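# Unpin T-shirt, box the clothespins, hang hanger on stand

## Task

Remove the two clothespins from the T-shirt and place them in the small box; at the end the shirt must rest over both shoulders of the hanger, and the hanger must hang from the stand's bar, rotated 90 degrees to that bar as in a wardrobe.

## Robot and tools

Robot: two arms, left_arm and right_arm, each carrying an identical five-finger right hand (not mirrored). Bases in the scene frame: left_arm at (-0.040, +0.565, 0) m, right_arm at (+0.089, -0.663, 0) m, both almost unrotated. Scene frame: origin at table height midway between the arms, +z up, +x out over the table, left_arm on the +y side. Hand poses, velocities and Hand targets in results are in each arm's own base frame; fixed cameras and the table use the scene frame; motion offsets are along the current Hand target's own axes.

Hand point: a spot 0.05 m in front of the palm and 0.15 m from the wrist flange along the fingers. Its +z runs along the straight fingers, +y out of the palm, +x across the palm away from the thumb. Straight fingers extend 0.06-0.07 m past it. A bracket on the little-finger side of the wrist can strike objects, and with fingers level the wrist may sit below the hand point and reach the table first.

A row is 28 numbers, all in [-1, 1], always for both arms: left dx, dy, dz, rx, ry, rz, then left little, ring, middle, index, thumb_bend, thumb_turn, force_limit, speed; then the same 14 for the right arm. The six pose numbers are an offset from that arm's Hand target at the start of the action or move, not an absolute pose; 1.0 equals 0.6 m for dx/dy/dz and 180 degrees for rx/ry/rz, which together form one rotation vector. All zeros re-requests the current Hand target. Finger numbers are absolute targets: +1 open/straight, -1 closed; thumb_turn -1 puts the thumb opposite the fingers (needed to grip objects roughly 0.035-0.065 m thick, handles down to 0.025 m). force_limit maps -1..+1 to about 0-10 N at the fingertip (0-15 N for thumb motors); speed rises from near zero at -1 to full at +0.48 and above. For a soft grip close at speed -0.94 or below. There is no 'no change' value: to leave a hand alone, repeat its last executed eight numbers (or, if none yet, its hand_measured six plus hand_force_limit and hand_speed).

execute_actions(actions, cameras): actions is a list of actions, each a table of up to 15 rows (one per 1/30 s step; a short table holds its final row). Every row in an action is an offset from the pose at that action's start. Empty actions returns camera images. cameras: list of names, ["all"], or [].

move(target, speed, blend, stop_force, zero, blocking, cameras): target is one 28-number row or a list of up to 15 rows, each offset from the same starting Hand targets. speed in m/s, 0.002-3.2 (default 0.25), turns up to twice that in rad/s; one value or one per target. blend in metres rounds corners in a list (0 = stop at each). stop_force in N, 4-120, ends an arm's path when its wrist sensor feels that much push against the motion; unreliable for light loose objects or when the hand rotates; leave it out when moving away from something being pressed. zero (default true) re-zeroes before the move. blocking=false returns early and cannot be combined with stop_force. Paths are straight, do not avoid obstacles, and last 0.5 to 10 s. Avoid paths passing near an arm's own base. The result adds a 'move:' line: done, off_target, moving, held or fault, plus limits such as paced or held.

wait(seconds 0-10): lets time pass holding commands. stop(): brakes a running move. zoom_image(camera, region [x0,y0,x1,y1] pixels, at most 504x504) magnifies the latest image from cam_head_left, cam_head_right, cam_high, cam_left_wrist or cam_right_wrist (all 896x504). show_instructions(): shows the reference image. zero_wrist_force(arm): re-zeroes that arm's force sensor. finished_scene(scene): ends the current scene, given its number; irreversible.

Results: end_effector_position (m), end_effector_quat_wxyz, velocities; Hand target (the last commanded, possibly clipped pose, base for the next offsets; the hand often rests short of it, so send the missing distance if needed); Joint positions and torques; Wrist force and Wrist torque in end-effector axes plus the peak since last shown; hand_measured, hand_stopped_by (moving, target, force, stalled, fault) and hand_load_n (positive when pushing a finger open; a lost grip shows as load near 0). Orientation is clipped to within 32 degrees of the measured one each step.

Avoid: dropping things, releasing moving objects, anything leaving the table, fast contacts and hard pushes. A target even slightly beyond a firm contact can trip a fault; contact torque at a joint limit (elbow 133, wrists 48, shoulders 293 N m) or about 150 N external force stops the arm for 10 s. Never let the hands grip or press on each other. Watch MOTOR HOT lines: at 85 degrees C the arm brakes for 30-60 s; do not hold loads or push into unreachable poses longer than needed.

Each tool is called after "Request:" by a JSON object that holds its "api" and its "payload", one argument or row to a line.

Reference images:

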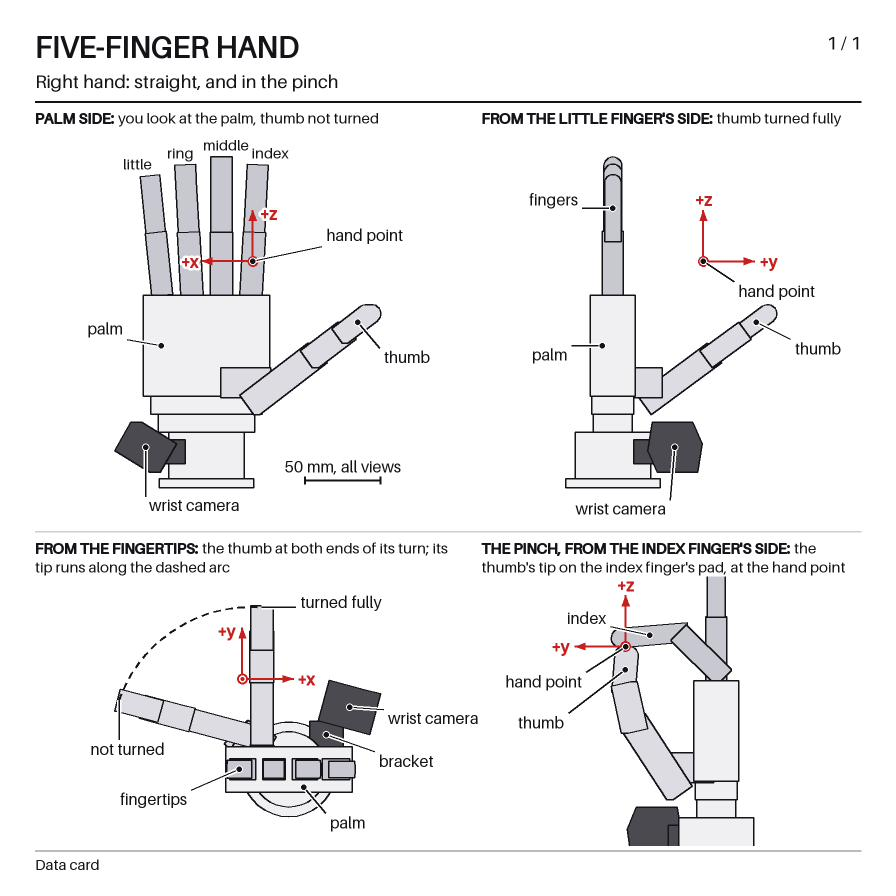

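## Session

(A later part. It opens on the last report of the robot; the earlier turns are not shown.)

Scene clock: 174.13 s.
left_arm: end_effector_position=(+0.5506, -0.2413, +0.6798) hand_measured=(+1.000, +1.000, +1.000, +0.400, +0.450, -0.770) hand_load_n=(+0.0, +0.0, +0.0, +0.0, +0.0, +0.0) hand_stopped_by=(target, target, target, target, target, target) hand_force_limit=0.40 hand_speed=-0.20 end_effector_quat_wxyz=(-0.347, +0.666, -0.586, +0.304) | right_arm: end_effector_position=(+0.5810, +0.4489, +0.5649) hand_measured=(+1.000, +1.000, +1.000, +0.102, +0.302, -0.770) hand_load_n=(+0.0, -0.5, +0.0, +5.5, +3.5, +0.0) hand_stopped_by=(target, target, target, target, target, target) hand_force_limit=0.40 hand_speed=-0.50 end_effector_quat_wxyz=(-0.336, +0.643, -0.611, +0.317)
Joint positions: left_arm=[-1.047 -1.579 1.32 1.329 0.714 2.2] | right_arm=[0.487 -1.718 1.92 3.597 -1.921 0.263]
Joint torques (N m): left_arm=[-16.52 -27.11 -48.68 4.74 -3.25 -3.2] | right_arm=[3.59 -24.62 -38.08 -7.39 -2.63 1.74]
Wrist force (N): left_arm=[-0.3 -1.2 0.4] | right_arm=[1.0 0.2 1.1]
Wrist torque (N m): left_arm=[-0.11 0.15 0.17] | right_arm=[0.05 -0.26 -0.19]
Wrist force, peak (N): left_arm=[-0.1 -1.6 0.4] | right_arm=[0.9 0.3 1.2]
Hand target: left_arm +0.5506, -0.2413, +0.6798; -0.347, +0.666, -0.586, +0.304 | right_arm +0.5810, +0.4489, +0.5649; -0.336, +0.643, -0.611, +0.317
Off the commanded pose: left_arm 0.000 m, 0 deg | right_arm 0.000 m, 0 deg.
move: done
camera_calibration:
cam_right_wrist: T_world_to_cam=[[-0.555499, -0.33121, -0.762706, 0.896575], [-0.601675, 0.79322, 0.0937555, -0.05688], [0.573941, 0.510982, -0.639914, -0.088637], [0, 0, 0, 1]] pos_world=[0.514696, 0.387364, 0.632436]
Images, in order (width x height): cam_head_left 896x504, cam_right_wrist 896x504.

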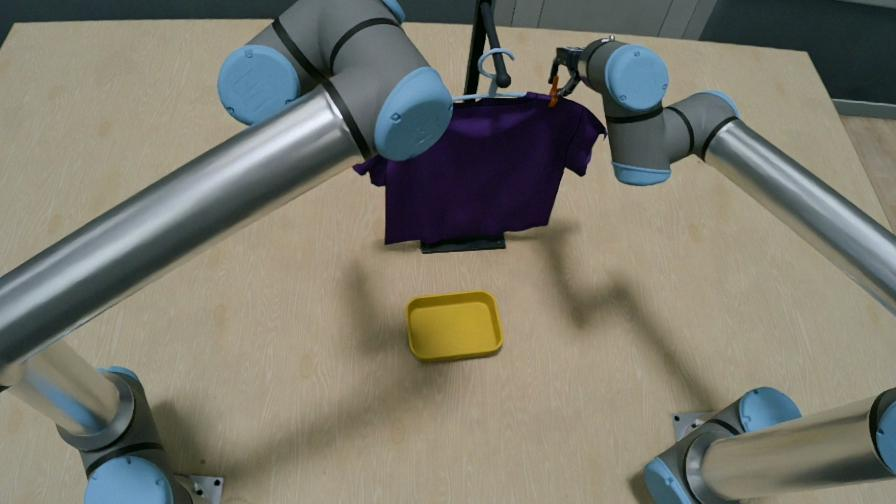

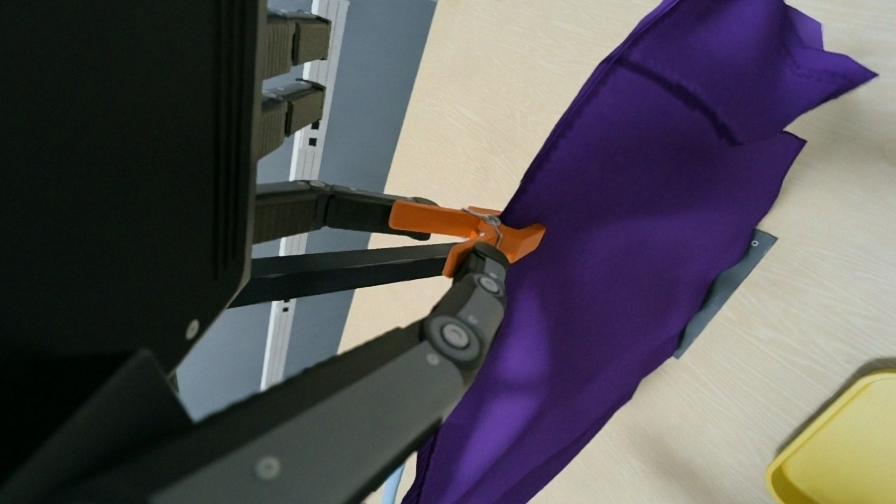

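Request:
{"api": "move", "payload": {
  "target": [0,0,0,0,0,0,1,1,1,0.4,0.45,-0.77,0.4,-0.2,0,0,0,0,0,0,1,1,1,-0.03,0.3,-0.77,1,-0.5]
}}

Request:
{"api": "move", "payload": {
  "target": [0,0,0,0,0,0,1,1,1,0.4,0.45,-0.77,0.4,-0.2,0,0,0,0,0,0,1,1,1,-0.03,0.2,-0.77,1,-0.5],
  "cameras": ["cam_right_wrist"]
}}

Request:
{"api": "zoom_image", "payload": {
  "camera": "cam_right_wrist",
  "region": [340, 120, 640, 320]
}}

Scene clock: 181.27 s.
left_arm: end_effector_position=(+0.5506, -0.2413, +0.6798) hand_measured=(+1.000, +1.000, +1.000, +0.400, +0.450, -0.770) hand_load_n=(+0.0, +0.0, +0.0, +0.0, +0.0, +0.0) hand_stopped_by=(target, target, target, target, target, target) hand_force_limit=0.40 hand_speed=-0.20 end_effector_quat_wxyz=(-0.347, +0.666, -0.586, +0.304) | right_arm: end_effector_position=(+0.5810, +0.4489, +0.5649) hand_measured=(+1.000, +1.000, +1.000, +0.062, +0.304, -0.770) hand_load_n=(+0.0, +0.0, +0.0, +12.5, +7.5, +0.0) hand_stopped_by=(target, target, target, force, target, target) hand_force_limit=1.00 hand_speed=-0.50 end_effector_quat_wxyz=(-0.336, +0.643, -0.611, +0.317)
Joint positions: left_arm=[-1.047 -1.579 1.32 1.329 0.714 2.2] | right_arm=[0.487 -1.718 1.92 3.597 -1.921 0.263]
Joint torques (N m): left_arm=[-15.82 -26.12 -48.77 4.9 -3.27 -3.01] | right_arm=[2.64 -29.59 -51.76 -3.74 -2.52 0.58]
Wrist force (N): left_arm=[-0.1 -1.5 0.4] | right_arm=[0.4 -0.1 0.9]
Wrist torque (N m): left_arm=[-0.15 0.12 0.18] | right_arm=[0.05 -0.22 -0.20]
Wrist force, peak (N): left_arm=[-0.5 -1.7 0.0] | right_arm=[1.0 0.2 1.3]
Hand target: left_arm +0.5506, -0.2413, +0.6798; -0.347, +0.666, -0.586, +0.304 | right_arm +0.5810, +0.4489, +0.5649; -0.336, +0.643, -0.611, +0.317
Off the commanded pose: left_arm 0.000 m, 0 deg | right_arm 0.000 m, 0 deg.
move: done

Scene clock: 181.77 s.
left_arm: end_effector_position=(+0.5506, -0.2413, +0.6798) hand_measured=(+1.000, +1.000, +1.000, +0.400, +0.450, -0.770) hand_load_n=(+0.0, +0.0, +0.0, +0.0, +0.0, +0.0) hand_stopped_by=(target, target, target, target, target, target) hand_force_limit=0.40 hand_speed=-0.20 end_effector_quat_wxyz=(-0.347, +0.666, -0.586, +0.304) | right_arm: end_effector_position=(+0.5810, +0.4489, +0.5649) hand_measured=(+1.000, +1.000, +1.000, +0.064, +0.206, -0.770) hand_load_n=(+0.0, +0.0, +0.0, +14.0, +7.5, +0.0) hand_stopped_by=(target, target, target, force, target, target) hand_force_limit=1.00 hand_speed=-0.50 end_effector_quat_wxyz=(-0.336, +0.643, -0.611, +0.317)
Joint positions: left_arm=[-1.047 -1.579 1.32 1.329 0.714 2.2] | right_arm=[0.487 -1.718 1.92 3.597 -1.921 0.263]
Joint torques (N m): left_arm=[-15.89 -26.99 -46.38 4.76 -3.17 -3.01] | right_arm=[2.47 -29.82 -53.48 -3.14 -2.64 1.23]
Wrist force (N): left_arm=[0.0 -1.5 0.2] | right_arm=[0.4 0.2 0.9]
Wrist torque (N m): left_arm=[-0.14 0.10 0.19] | right_arm=[0.10 -0.22 -0.19]
Wrist force, peak (N): left_arm=[-0.4 -1.6 0.3] | right_arm=[0.9 0.0 1.0]
Hand target: left_arm +0.5506, -0.2413, +0.6798; -0.347, +0.666, -0.586, +0.304 | right_arm +0.5810, +0.4489, +0.5649; -0.336, +0.643, -0.611, +0.317
Off the commanded pose: left_arm 0.000 m, 0 deg | right_arm 0.000 m, 0 deg.
move: done
camera_calibration:
cam_right_wrist: T_world_to_cam=[[-0.555499, -0.33121, -0.762706, 0.896575], [-0.601675, 0.79322, 0.0937555, -0.05688], [0.573941, 0.510982, -0.639914, -0.088637], [0, 0, 0, 1]] pos_world=[0.514696, 0.387364, 0.632436]
Images, in order (width x height): cam_right_wrist 896x504.

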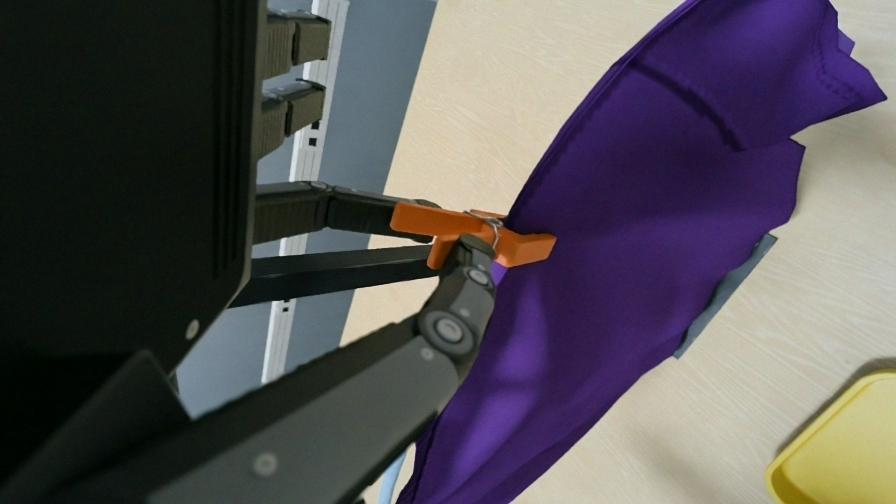

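Scaled by 1.680 from the camera's 896x504 image, which has a finer 1280x720 frame.

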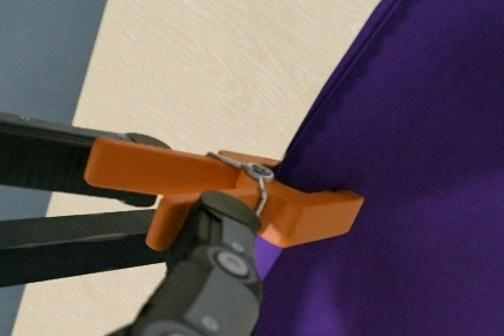

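Request:
{"api": "execute_actions", "payload": {
  "actions": [
    [[0,0,0,0,0,0,1,1,1,0.4,0.45,-0.77,0.4,-0.2,0,0,0,0,0,0,1,1,1,-0.03,0.1,-0.77,1,-0.5]],
    [[0,0,0,0,0,0,1,1,1,0.4,0.45,-0.77,0.4,-0.2,0,0,0,0,0,0,1,1,1,-0.03,0.1,-0.77,1,-0.5]]
  ],
  "cameras": ["cam_right_wrist"]
}}

Request:
{"api": "zoom_image", "payload": {
  "camera": "cam_right_wrist",
  "region": [340, 120, 640, 320]
}}

Scene clock: 202.23 s.
left_arm: end_effector_position=(+0.5506, -0.2413, +0.6798) hand_measured=(+1.000, +1.000, +1.000, +0.400, +0.450, -0.770) hand_load_n=(+0.0, +0.0, +0.0, +0.0, +0.0, +0.0) hand_stopped_by=(target, target, target, target, target, target) hand_force_limit=0.40 hand_speed=-0.20 end_effector_quat_wxyz=(-0.347, +0.666, -0.586, +0.304) | right_arm: end_effector_position=(+0.5810, +0.4489, +0.5649) hand_measured=(+1.000, +1.000, +1.000, +0.064, +0.106, -0.770) hand_load_n=(+0.0, +0.0, +0.0, +12.0, +8.5, +0.5) hand_stopped_by=(target, target, target, force, target, target) hand_force_limit=1.00 hand_speed=-0.50 end_effector_quat_wxyz=(-0.336, +0.643, -0.611, +0.317)
Joint positions: left_arm=[-1.047 -1.579 1.32 1.329 0.714 2.2] | right_arm=[0.487 -1.718 1.92 3.597 -1.921 0.263]
Joint torques (N m): left_arm=[-14.69 -27.6 -48.79 4.6 -2.98 -2.82] | right_arm=[3.29 -32.82 -56.15 -1.27 -2.9 -0.61]
Wrist force (N): left_arm=[-0.4 -1.5 0.3] | right_arm=[0.6 0.1 0.8]
Wrist torque (N m): left_arm=[-0.15 0.15 0.16] | right_arm=[0.08 -0.26 -0.18]
Wrist force, peak (N): left_arm=[-0.5 -1.6 0.4] | right_arm=[0.7 -0.1 1.2]
Hand target: left_arm +0.5506, -0.2413, +0.6798; -0.347, +0.666, -0.586, +0.304 | right_arm +0.5810, +0.4489, +0.5649; -0.336, +0.643, -0.611, +0.317
Off the commanded pose: left_arm 0.000 m, 0 deg | right_arm 0.000 m, 0 deg.
Step readings (end_effector_position of left_arm | right_arm):
0: (+0.5506, -0.2413, +0.6798) | (+0.5810, +0.4489, +0.5649)
1: (+0.5506, -0.2413, +0.6798) | (+0.5810, +0.4489, +0.5649)
2: (+0.5506, -0.2413, +0.6798) | (+0.5810, +0.4489, +0.5649)
4: (+0.5506, -0.2413, +0.6798) | (+0.5810, +0.4489, +0.5649)
8: (+0.5506, -0.2413, +0.6798) | (+0.5810, +0.4489, +0.5649)
15: (+0.5506, -0.2413, +0.6798) | (+0.5810, +0.4489, +0.5649)
16: (+0.5506, -0.2413, +0.6798) | (+0.5810, +0.4489, +0.5649)
17: (+0.5506, -0.2413, +0.6798) | (+0.5810, +0.4489, +0.5649)
19: (+0.5506, -0.2413, +0.6798) | (+0.5810, +0.4489, +0.5649)
23: (+0.5506, -0.2413, +0.6798) | (+0.5810, +0.4489, +0.5649)
30: (+0.5506, -0.2413, +0.6798) | (+0.5810, +0.4489, +0.5649)
camera_calibration:
cam_right_wrist: T_world_to_cam=[[-0.555499, -0.33121, -0.762706, 0.896575], [-0.601675, 0.79322, 0.0937555, -0.05688], [0.573941, 0.510982, -0.639914, -0.088637], [0, 0, 0, 1]] pos_world=[0.514696, 0.387364, 0.632436]
Images, in order (width x height): cam_right_wrist 896x504.

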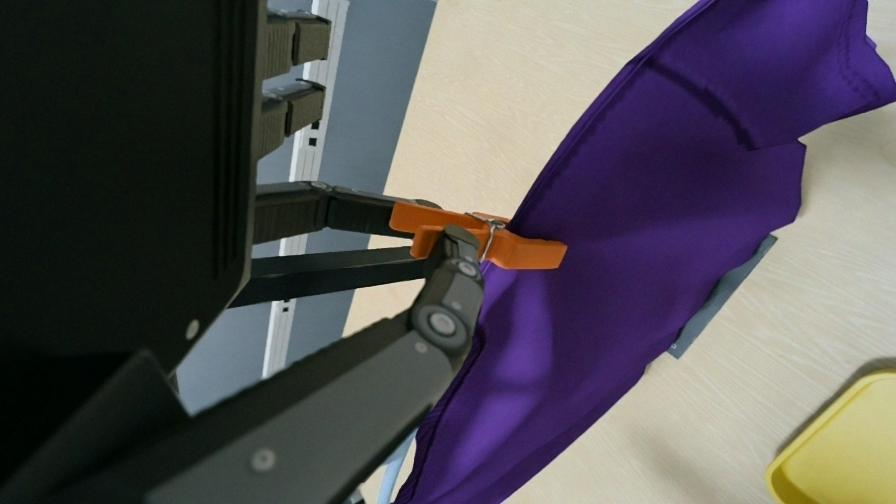

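Scaled by 1.680 from the camera's 896x504 image, which has a finer 1280x720 frame.

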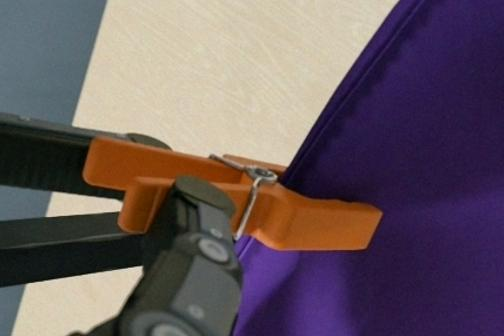

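Request:
{"api": "execute_actions", "payload": {
  "actions": [
    [[0,0,0,0,0,0,1,1,1,0.4,0.45,-0.77,0.4,-0.2,0,0,0,0,0,0,1,1,1,-0.03,0.02,-0.77,1,-0.5]],
    [[0,0,0,0,0,0,1,1,1,0.4,0.45,-0.77,0.4,-0.2,0,0,0,0,0,0,1,1,1,-0.03,0.02,-0.77,1,-0.5]]
  ],
  "cameras": ["cam_right_wrist", "cam_head_left"]
}}

Request:
{"api": "zoom_image", "payload": {
  "camera": "cam_right_wrist",
  "region": [340, 120, 640, 320]
}}

Scene clock: 207.23 s.
left_arm: end_effector_position=(+0.5506, -0.2413, +0.6798) hand_measured=(+1.000, +1.000, +1.000, +0.400, +0.450, -0.770) hand_load_n=(+0.0, +0.0, +0.0, +0.0, +0.0, +0.0) hand_stopped_by=(target, target, target, target, target, target) hand_force_limit=0.40 hand_speed=-0.20 end_effector_quat_wxyz=(-0.347, +0.666, -0.586, +0.304) | right_arm: end_effector_position=(+0.5810, +0.4489, +0.5649) hand_measured=(+1.000, +1.000, +1.000, +0.064, +0.028, -0.770) hand_load_n=(+0.0, +0.0, +0.0, +11.5, +10.5, +0.0) hand_stopped_by=(target, target, target, force, target, target) hand_force_limit=1.00 hand_speed=-0.50 end_effector_quat_wxyz=(-0.336, +0.643, -0.611, +0.317)
Joint positions: left_arm=[-1.047 -1.579 1.32 1.329 0.714 2.2] | right_arm=[0.487 -1.718 1.92 3.597 -1.921 0.263]
Joint torques (N m): left_arm=[-13.5 -28.51 -47.58 4.7 -3.05 -3.12] | right_arm=[3.53 -34.66 -55.26 -1.12 -2.77 -1.37]
Wrist force (N): left_arm=[-0.3 -1.6 0.0] | right_arm=[0.9 -0.1 0.7]
Wrist torque (N m): left_arm=[-0.14 0.16 0.16] | right_arm=[0.06 -0.29 -0.17]
Wrist force, peak (N): left_arm=[-0.3 -1.7 0.2] | right_arm=[0.7 0.1 1.1]
Hand target: left_arm +0.5506, -0.2413, +0.6798; -0.347, +0.666, -0.586, +0.304 | right_arm +0.5810, +0.4489, +0.5649; -0.336, +0.643, -0.611, +0.317
Off the commanded pose: left_arm 0.000 m, 0 deg | right_arm 0.000 m, 0 deg.
Step readings (end_effector_position of left_arm | right_arm):
0: (+0.5506, -0.2413, +0.6798) | (+0.5810, +0.4489, +0.5649)
1: (+0.5506, -0.2413, +0.6798) | (+0.5810, +0.4489, +0.5649)
2: (+0.5506, -0.2413, +0.6798) | (+0.5810, +0.4489, +0.5649)
4: (+0.5506, -0.2413, +0.6798) | (+0.5810, +0.4489, +0.5649)
8: (+0.5506, -0.2413, +0.6798) | (+0.5810, +0.4489, +0.5649)
15: (+0.5506, -0.2413, +0.6798) | (+0.5810, +0.4489, +0.5649)
16: (+0.5506, -0.2413, +0.6798) | (+0.5810, +0.4489, +0.5649)
17: (+0.5506, -0.2413, +0.6798) | (+0.5810, +0.4489, +0.5649)
19: (+0.5506, -0.2413, +0.6798) | (+0.5810, +0.4489, +0.5649)
23: (+0.5506, -0.2413, +0.6798) | (+0.5810, +0.4489, +0.5649)
30: (+0.5506, -0.2413, +0.6798) | (+0.5810, +0.4489, +0.5649)
camera_calibration:
cam_right_wrist: T_world_to_cam=[[-0.555499, -0.33121, -0.762706, 0.896575], [-0.601675, 0.79322, 0.0937555, -0.05688], [0.573941, 0.510982, -0.639914, -0.088637], [0, 0, 0, 1]] pos_world=[0.514696, 0.387364, 0.632436]
Images, in order (width x height): cam_head_left 896x504, cam_right_wrist 896x504.

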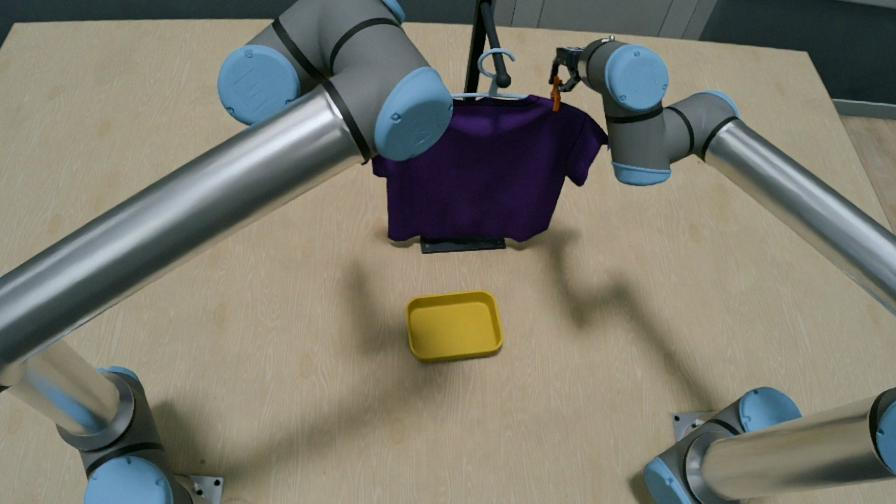

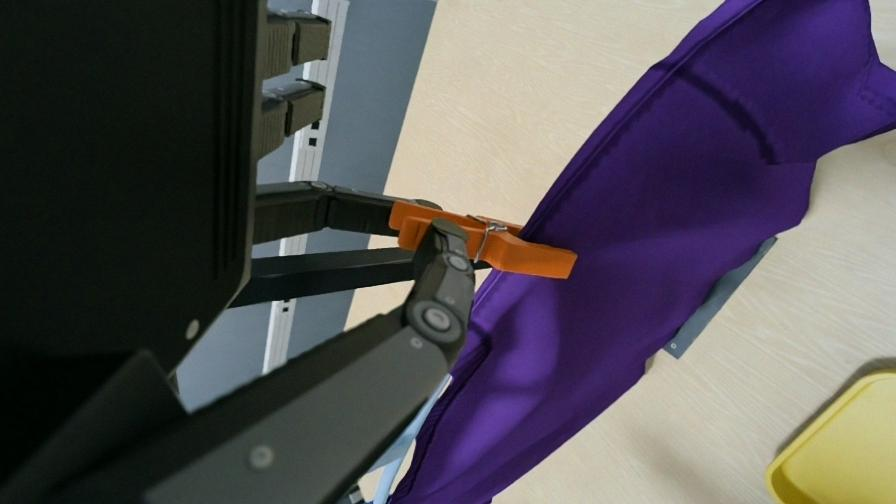

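Scaled by 1.680 from the camera's 896x504 image, which has a finer 1280x720 frame.

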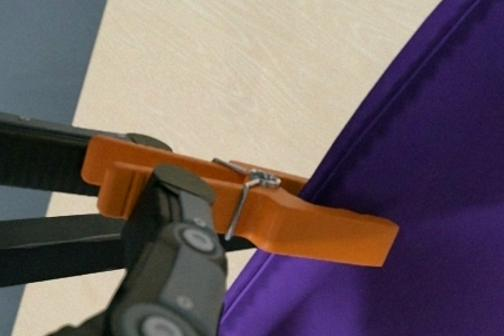

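Request:
{"api": "move", "payload": {
  "target": [0,0,0,0,0,0,1,1,1,0.4,0.45,-0.77,0.4,-0.2,0.01165,-0.02695,-0.01963,0,0,0,1,1,1,-0.03,0.02,-0.77,1,-0.5],
  "speed": 0.03,
  "cameras": ["cam_right_wrist"]
}}

Request:
{"api": "zoom_image", "payload": {
  "camera": "cam_right_wrist",
  "region": [340, 120, 640, 320]
}}

Scene clock: 213.77 s.
left_arm: end_effector_position=(+0.5506, -0.2413, +0.6798) hand_measured=(+1.000, +1.000, +1.000, +0.400, +0.450, -0.770) hand_load_n=(+0.0, +0.0, +0.0, +0.0, +0.0, +0.0) hand_stopped_by=(target, target, target, target, target, target) hand_force_limit=0.40 hand_speed=-0.20 end_effector_quat_wxyz=(-0.347, +0.666, -0.586, +0.304) | right_arm: end_effector_position=(+0.5810, +0.4420, +0.5846) hand_measured=(+1.000, +1.000, +1.000, +0.064, +0.028, -0.770) hand_load_n=(+0.0, +0.0, +0.0, +11.5, +10.5, +0.0) hand_stopped_by=(target, target, target, force, target, target) hand_force_limit=1.00 hand_speed=-0.50 end_effector_quat_wxyz=(-0.336, +0.643, -0.611, +0.317)
Joint positions: left_arm=[-1.047 -1.579 1.32 1.329 0.714 2.2] | right_arm=[0.475 -1.733 1.897 3.632 -1.912 0.255]
Joint torques (N m): left_arm=[-13.96 -27.78 -48.14 4.77 -3 -2.76] | right_arm=[-10.96 -44.06 -57.26 -0.68 1.68 -2.94]
Wrist force (N): left_arm=[-0.4 -1.3 0.3] | right_arm=[1.0 0.1 0.8]
Wrist torque (N m): left_arm=[-0.12 0.15 0.17] | right_arm=[0.11 -0.31 -0.17]
Wrist force, peak (N): left_arm=[-0.5 -1.7 0.1] | right_arm=[1.0 0.0 0.9]
Hand target: left_arm +0.5506, -0.2413, +0.6798; -0.347, +0.666, -0.586, +0.304 | right_arm +0.5810, +0.4419, +0.5849; -0.336, +0.643, -0.611, +0.317
Off the commanded pose: left_arm 0.000 m, 0 deg | right_arm 0.000 m, 0 deg.
move: done
camera_calibration:
cam_right_wrist: T_world_to_cam=[[-0.555499, -0.33121, -0.762706, 0.909281], [-0.601675, 0.79322, 0.0937555, -0.0531745], [0.573941, 0.510982, -0.639914, -0.0724538], [0, 0, 0, 1]] pos_world=[0.514696, 0.380364, 0.652136]
Images, in order (width x height): cam_right_wrist 896x504.

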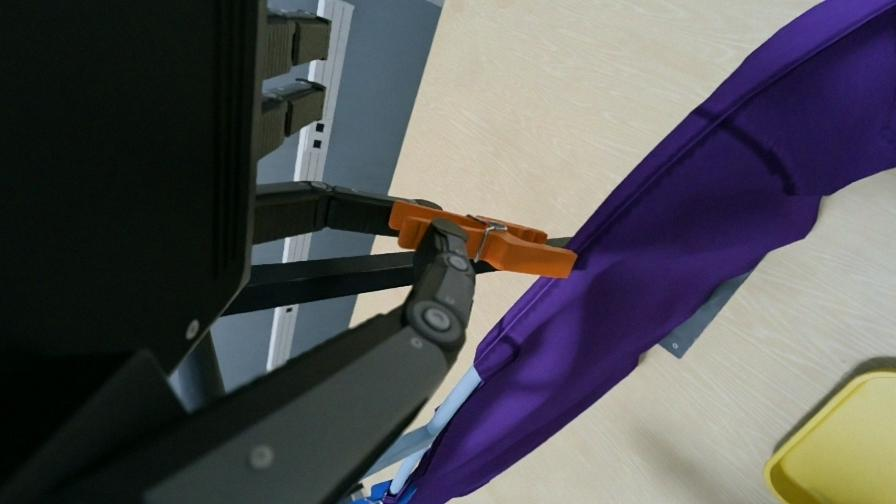

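Scaled by 1.680 from the camera's 896x504 image, which has a finer 1280x720 frame.

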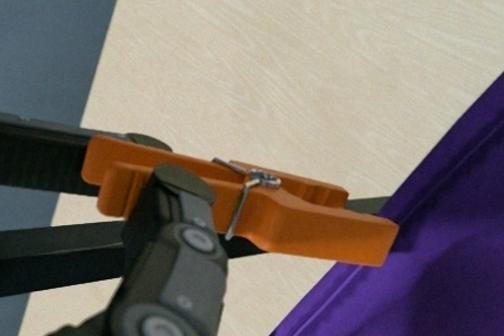

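Request:
{"api": "move", "payload": {
  "target": [0,0,0,0,0,0,1,1,1,0.4,0.45,-0.77,0.4,-0.2,0.01747,-0.04043,-0.02945,0,0,0,1,1,1,-0.03,0.02,-0.77,1,-0.5],
  "speed": 0.04,
  "cameras": ["all"]
}}

Scene clock: 217.50 s.
left_arm: end_effector_position=(+0.5506, -0.2413, +0.6798) hand_measured=(+1.000, +1.000, +1.000, +0.400, +0.450, -0.770) hand_load_n=(+0.0, +0.0, +0.0, +0.0, +0.0, +0.0) hand_stopped_by=(target, target, target, target, target, target) hand_force_limit=0.40 hand_speed=-0.20 end_effector_quat_wxyz=(-0.347, +0.666, -0.586, +0.304) | right_arm: end_effector_position=(+0.5810, +0.4314, +0.6146) hand_measured=(+1.000, +1.000, +1.000, +0.064, +0.028, -0.770) hand_load_n=(+0.0, +0.0, +0.0, +12.0, +10.5, +0.0) hand_stopped_by=(target, target, target, force, target, target) hand_force_limit=1.00 hand_speed=-0.50 end_effector_quat_wxyz=(-0.336, +0.643, -0.611, +0.317)
Joint positions: left_arm=[-1.047 -1.579 1.32 1.329 0.714 2.2] | right_arm=[0.457 -1.753 1.861 3.684 -1.898 0.244]
Joint torques (N m): left_arm=[-16.75 -29.41 -48.19 5.01 -2.78 -3.02] | right_arm=[-10.06 -43.53 -59.24 -0.2 1.46 -2.53]
Wrist force (N): left_arm=[-0.3 -1.0 0.1] | right_arm=[0.9 0.2 1.0]
Wrist torque (N m): left_arm=[-0.06 0.15 0.18] | right_arm=[0.14 -0.32 -0.17]
Wrist force, peak (N): left_arm=[-0.4 -1.6 0.1] | right_arm=[1.2 -0.2 1.0]
Hand target: left_arm +0.5506, -0.2413, +0.6798; -0.347, +0.666, -0.586, +0.304 | right_arm +0.5810, +0.4313, +0.6148; -0.336, +0.643, -0.611, +0.317
Off the commanded pose: left_arm 0.000 m, 0 deg | right_arm 0.000 m, 0 deg.
move: done
camera_calibration:
cam_left_wrist: T_world_to_cam=[[-0.51906, -0.305139, -0.798415, 0.755574], [-0.641179, 0.756701, 0.127642, 0.450025], [0.565213, 0.578182, -0.588422, 0.344177], [0, 0, 0, 1]] pos_world=[0.486201, -0.308976, 0.748341]
cam_right_wrist: T_world_to_cam=[[-0.555499, -0.33121, -0.762706, 0.928652], [-0.601675, 0.79322, 0.0937555, -0.047579], [0.573941, 0.510982, -0.639914, -0.04784], [0, 0, 0, 1]] pos_world=[0.514696, 0.369764, 0.682136]

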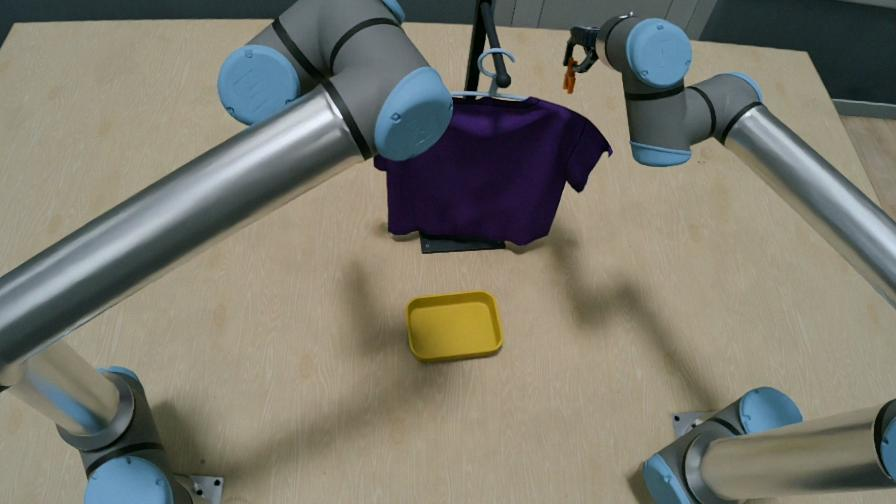

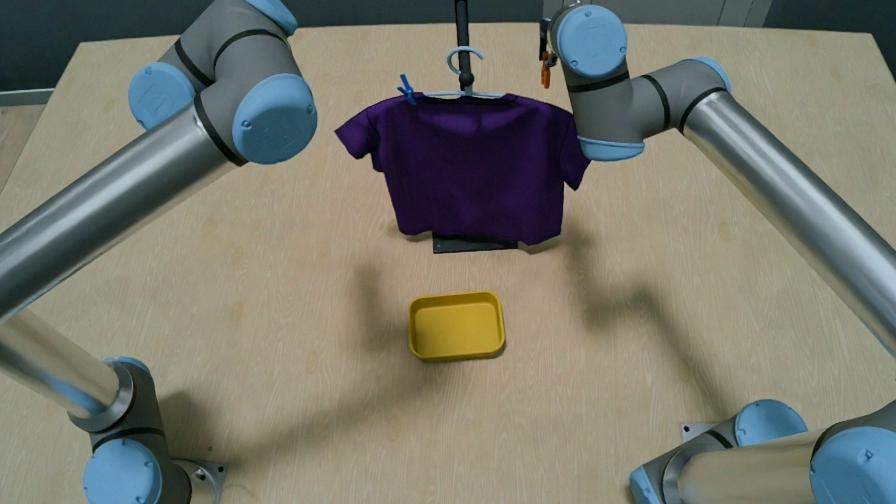

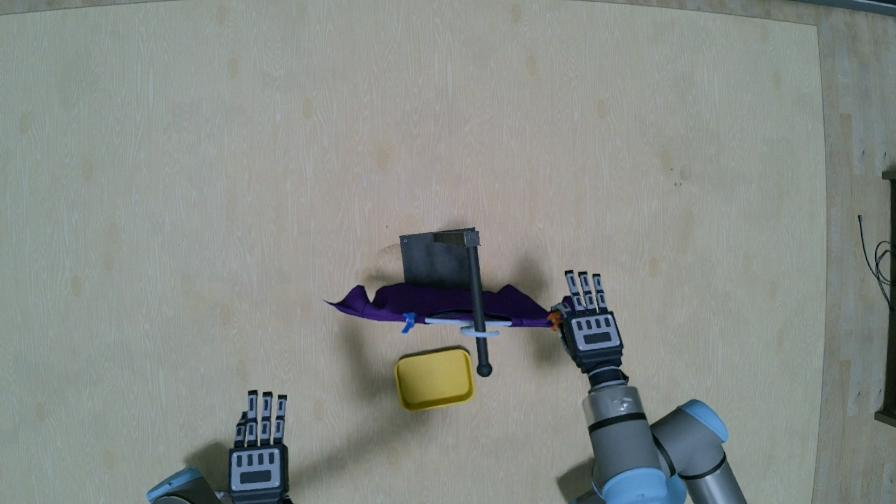

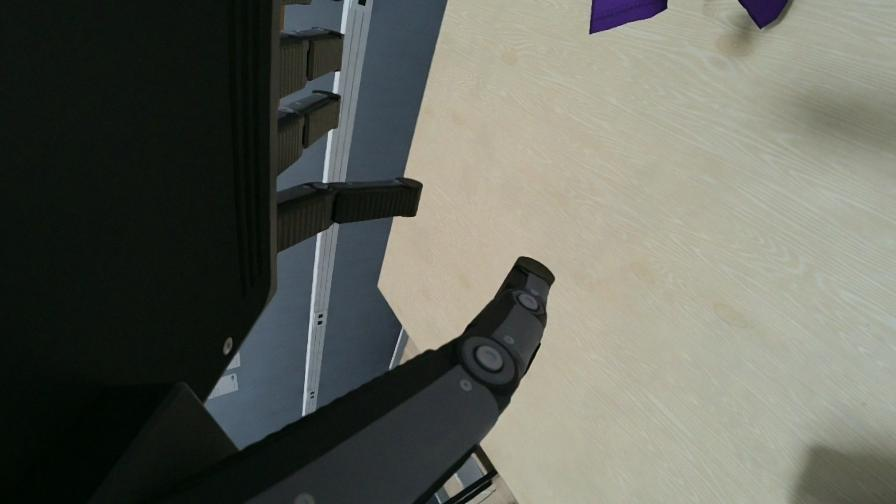

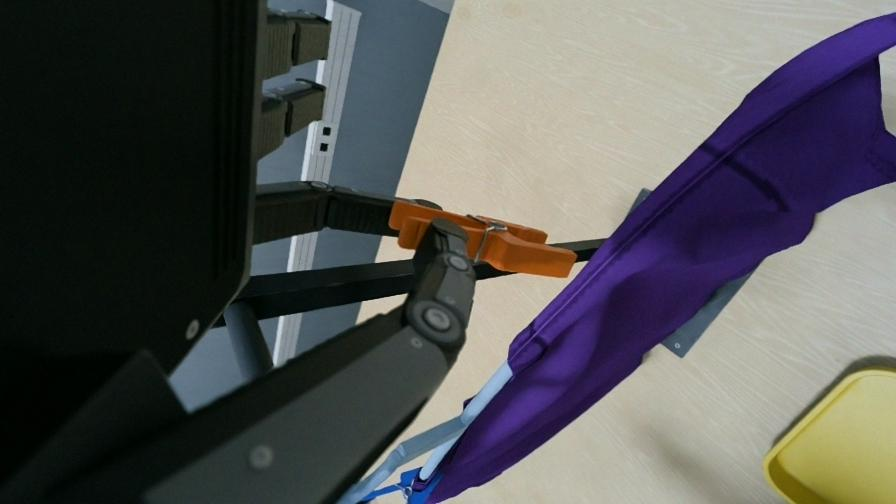

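Request:
{"api": "move", "payload": {
  "target": [
    [0,0,0,0,0,0,1,1,1,0.4,0.45,-0.77,0.4,-0.2,-0.0118,0.1738,-0.2057,0,0,0,1,1,1,-0.03,0.02,-0.77,1,-0.5],
    [0.4177,-0.0358,0.0511,0,0,0,1,1,1,0.4,0.45,-0.77,0.4,-0.2,-0.2345,0.7147,0.0390,0,0,0,1,1,1,-0.03,0.02,-0.77,1,-0.5],
    [0.4177,-0.0358,0.0511,0,0,0,1,1,1,0.4,0.45,-0.77,0.4,-0.2,-0.2345,0.9195,0.1825,0,0,0,1,1,1,-0.03,0.02,-0.77,1,-0.5]
  ],
  "speed": [0.25,0.2,0.15],
  "blend": 0.03,
  "cameras": ["all"]
}}

Request:
{"api": "zoom_image", "payload": {
  "camera": "cam_left_wrist",
  "region": [300, 80, 700, 380]
}}

Request:
{"api": "zoom_image", "payload": {
  "camera": "cam_high",
  "region": [380, 290, 540, 420]
}}

Request:
{"api": "zoom_image", "payload": {
  "camera": "cam_head_right",
  "region": [360, 40, 600, 380]
}}

Scene clock: 233.07 s.
left_arm: end_effector_position=(+0.6198, -0.4850, +0.6793) hand_measured=(+1.000, +1.000, +1.000, +0.400, +0.450, -0.770) hand_load_n=(+0.0, -0.5, +0.0, +0.0, +0.0, +0.0) hand_stopped_by=(target, target, target, target, target, target) hand_force_limit=0.40 hand_speed=-0.20 end_effector_quat_wxyz=(-0.347, +0.666, -0.586, +0.304) | right_arm: end_effector_position=(+0.3471, +0.5616, +0.1007) hand_measured=(+1.000, +1.000, +1.000, +0.064, +0.028, -0.770) hand_load_n=(+0.0, +0.0, +0.0, +11.5, +10.5, +0.0) hand_stopped_by=(target, target, target, force, target, target) hand_force_limit=1.00 hand_speed=-0.50 end_effector_quat_wxyz=(-0.336, +0.643, -0.611, +0.317)
Joint positions: left_arm=[-1.138 -1.16 0.827 1.501 0.674 2.072] | right_arm=[0.94 -1.209 2.4 2.786 -2.258 0.616]
Joint torques (N m): left_arm=[-16.51 -61.3 -46.88 5.22 0.43 -3.18] | right_arm=[10.11 -40.92 -11.56 -7.12 -3.59 -2.78]
Wrist force (N): left_arm=[-0.7 -1.3 0.3] | right_arm=[0.4 -0.3 0.8]
Wrist torque (N m): left_arm=[-0.22 0.23 0.12] | right_arm=[0.06 -0.20 -0.22]
Wrist force, peak (N): left_arm=[-0.9 -1.7 -0.1] | right_arm=[0.9 -0.9 2.0]
Hand target: left_arm +0.6198, -0.4850, +0.6793; -0.347, +0.666, -0.586, +0.304 | right_arm +0.3471, +0.5616, +0.1006; -0.336, +0.643, -0.611, +0.317
Off the commanded pose: left_arm 0.000 m, 0 deg | right_arm 0.000 m, 0 deg.
move: done
camera_calibration:
cam_left_wrist: T_world_to_cam=[[-0.51906, -0.305139, -0.798415, 0.716701], [-0.641179, 0.756701, 0.127642, 0.678942], [0.565213, 0.578182, -0.588422, 0.44573], [0, 0, 0, 1]] pos_world=[0.555401, -0.552776, 0.747841]
cam_right_wrist: T_world_to_cam=[[-0.555544, -0.331248, -0.762657, 0.449857], [-0.601669, 0.793224, 0.0937514, -0.24347], [0.573903, 0.51095, -0.639973, -0.308883], [0, 0, 0, 1]] pos_world=[0.280696, 0.499964, 0.168236]

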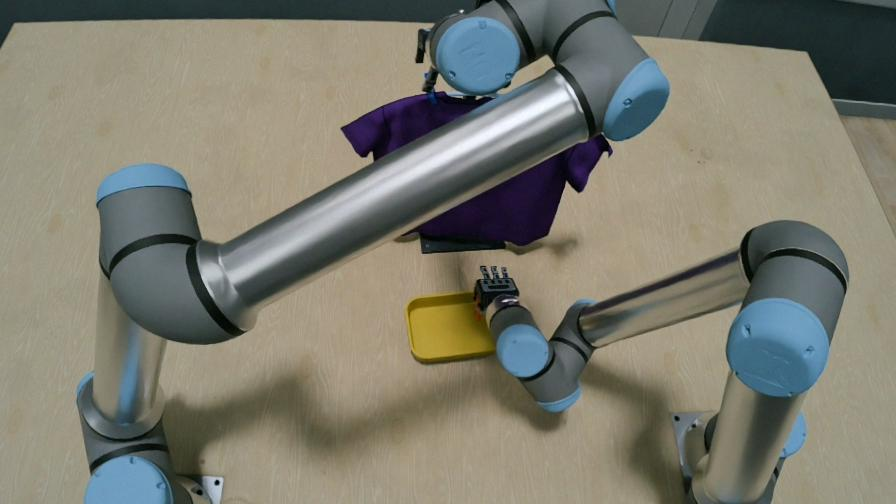

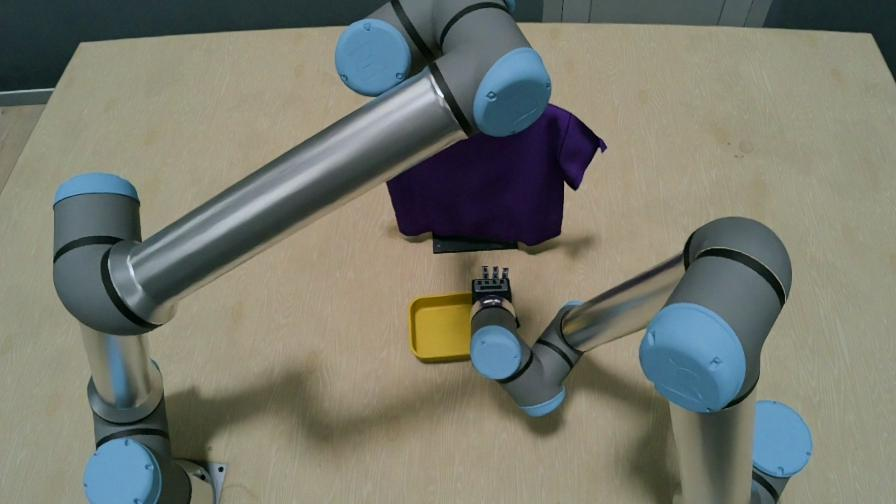

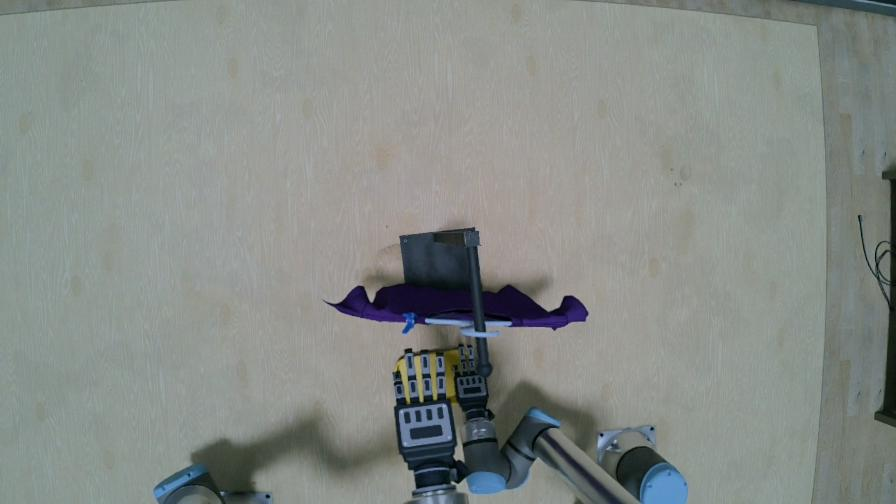

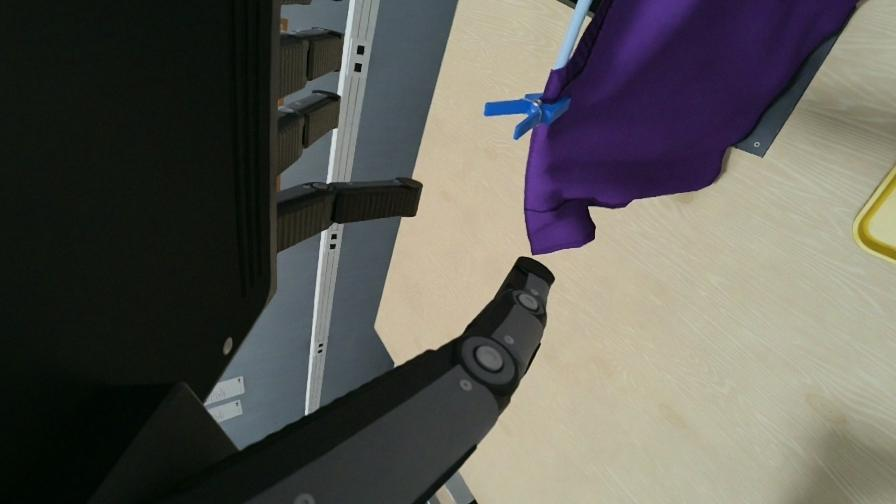

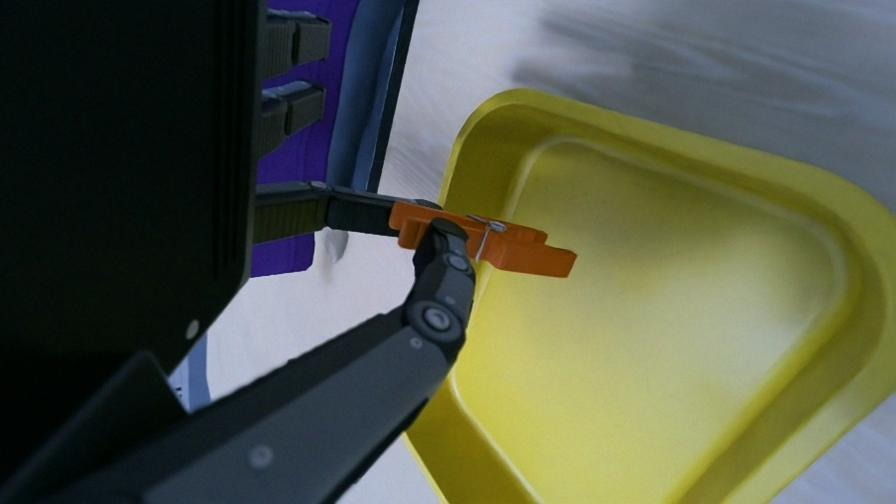

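Scaled by 1.260 from the camera's 896x504 image, which has a finer 1280x720 frame.

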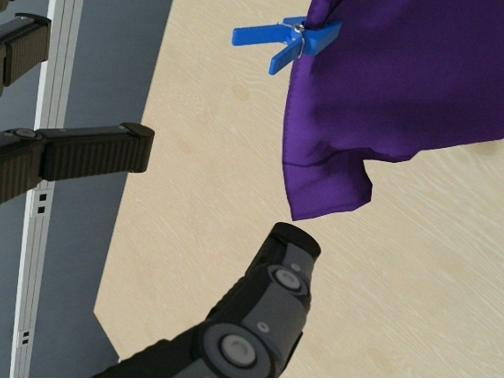

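Scaled by 3.150 from the camera's 896x504 image, which has a finer 1280x720 frame.

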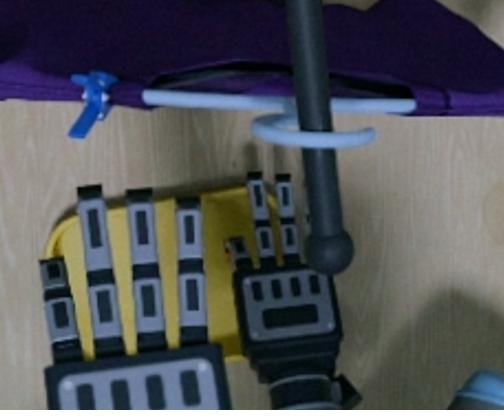

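Scaled by 1.482 from the camera's 896x504 image, which has a finer 1280x720 frame.

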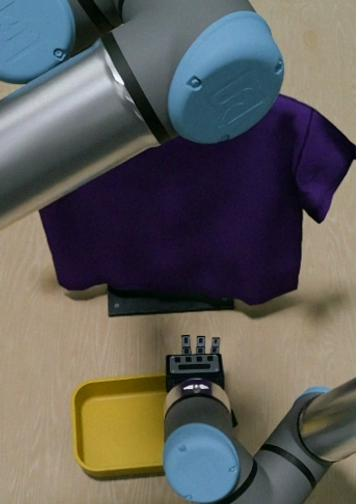

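Request:
{"api": "move", "payload": {
  "target": [0.0170,0.0580,0.0897,0,0,0,1,1,1,0.4,0.45,-0.77,0.4,-0.2,-0.0017,0.0464,-0.0081,0,0,0,1,1,1,-0.03,0.02,-0.77,1,-0.5],
  "speed": 0.12,
  "cameras": ["cam_left_wrist", "cam_right_wrist"]
}}

Request:
{"api": "zoom_image", "payload": {
  "camera": "cam_left_wrist",
  "region": [340, 60, 640, 300]
}}

Scene clock: 244.63 s.
left_arm: end_effector_position=(+0.6449, -0.4920, +0.6201) hand_measured=(+1.000, +1.000, +1.000, +0.400, +0.450, -0.770) hand_load_n=(+0.0, +0.0, +0.0, +0.0, +0.0, +0.0) hand_stopped_by=(target, target, target, target, target, target) hand_force_limit=0.40 hand_speed=-0.20 end_effector_quat_wxyz=(-0.347, +0.666, -0.586, +0.304) | right_arm: end_effector_position=(+0.3271, +0.5616, +0.0807) hand_measured=(+1.000, +1.000, +1.000, +0.064, +0.028, -0.770) hand_load_n=(+0.0, +0.0, +0.0, +11.5, +10.5, +0.0) hand_stopped_by=(target, target, target, force, target, target) hand_force_limit=1.00 hand_speed=-0.50 end_effector_quat_wxyz=(-0.336, +0.643, -0.611, +0.317)
Joint positions: left_arm=[-1.109 -1.151 0.916 1.371 0.686 2.114] | right_arm=[0.971 -1.174 2.417 2.754 -2.279 0.647]
Joint torques (N m): left_arm=[19.98 -63.64 -23.23 1.6 0.31 2.26] | right_arm=[7.06 -39.74 -8.79 -7.87 -3.37 2.75]
Wrist force (N): left_arm=[-1.0 -1.3 0.1] | right_arm=[0.3 0.0 0.6]
Wrist torque (N m): left_arm=[-0.17 0.25 0.02] | right_arm=[0.09 -0.17 -0.35]
Wrist force, peak (N): left_arm=[-1.1 -2.1 -0.6] | right_arm=[0.4 -0.5 1.1]
Hand target: left_arm +0.6450, -0.4920, +0.6199; -0.347, +0.666, -0.586, +0.304 | right_arm +0.3271, +0.5616, +0.0806; -0.336, +0.643, -0.611, +0.317
Off the commanded pose: left_arm 0.000 m, 0 deg | right_arm 0.000 m, 0 deg.
move: done
camera_calibration:
cam_left_wrist: T_world_to_cam=[[-0.51906, -0.305139, -0.798415, 0.680357], [-0.641179, 0.756701, 0.127642, 0.707813], [0.565213, 0.578182, -0.588422, 0.400698], [0, 0, 0, 1]] pos_world=[0.580501, -0.559676, 0.688641]
cam_right_wrist: T_world_to_cam=[[-0.555499, -0.33121, -0.762706, 0.423558], [-0.601675, 0.79322, 0.0937555, -0.253645], [0.573941, 0.510982, -0.639914, -0.310347], [0, 0, 0, 1]] pos_world=[0.260796, 0.500064, 0.148236]
Images, in order (width x height): cam_left_wrist 896x504, cam_right_wrist 896x504.

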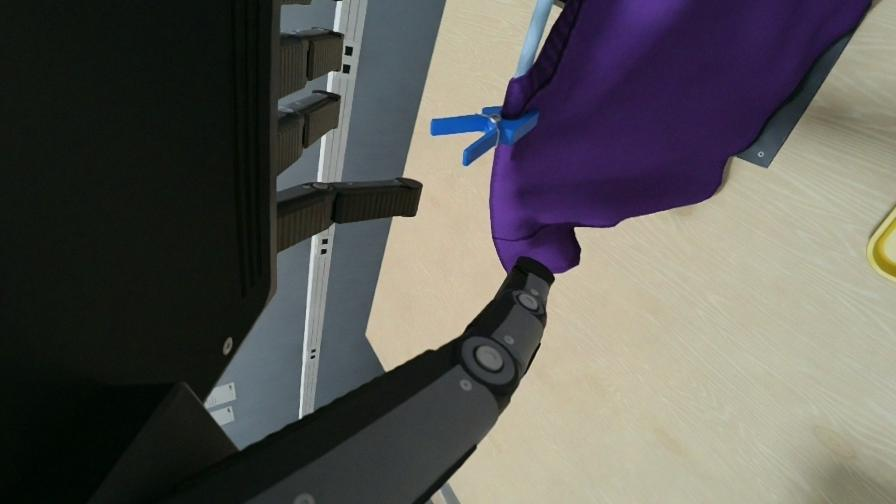

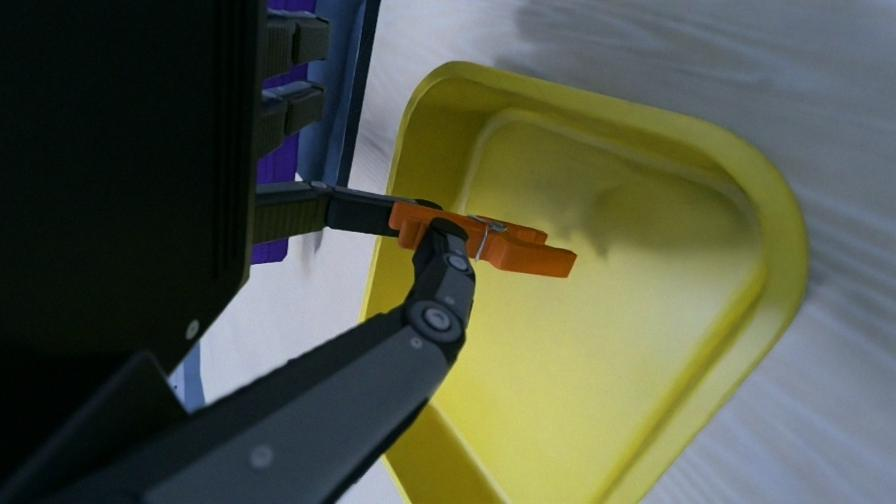

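Scaled by 1.680 from the camera's 896x504 image, which has a finer 1280x720 frame.

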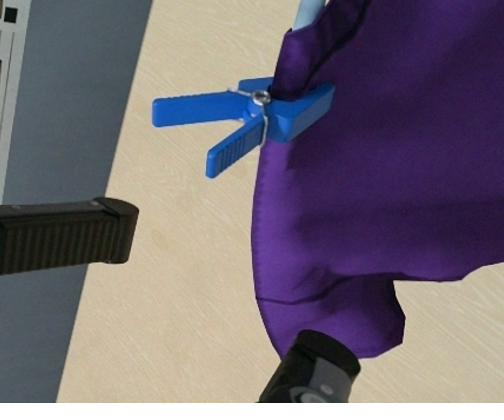

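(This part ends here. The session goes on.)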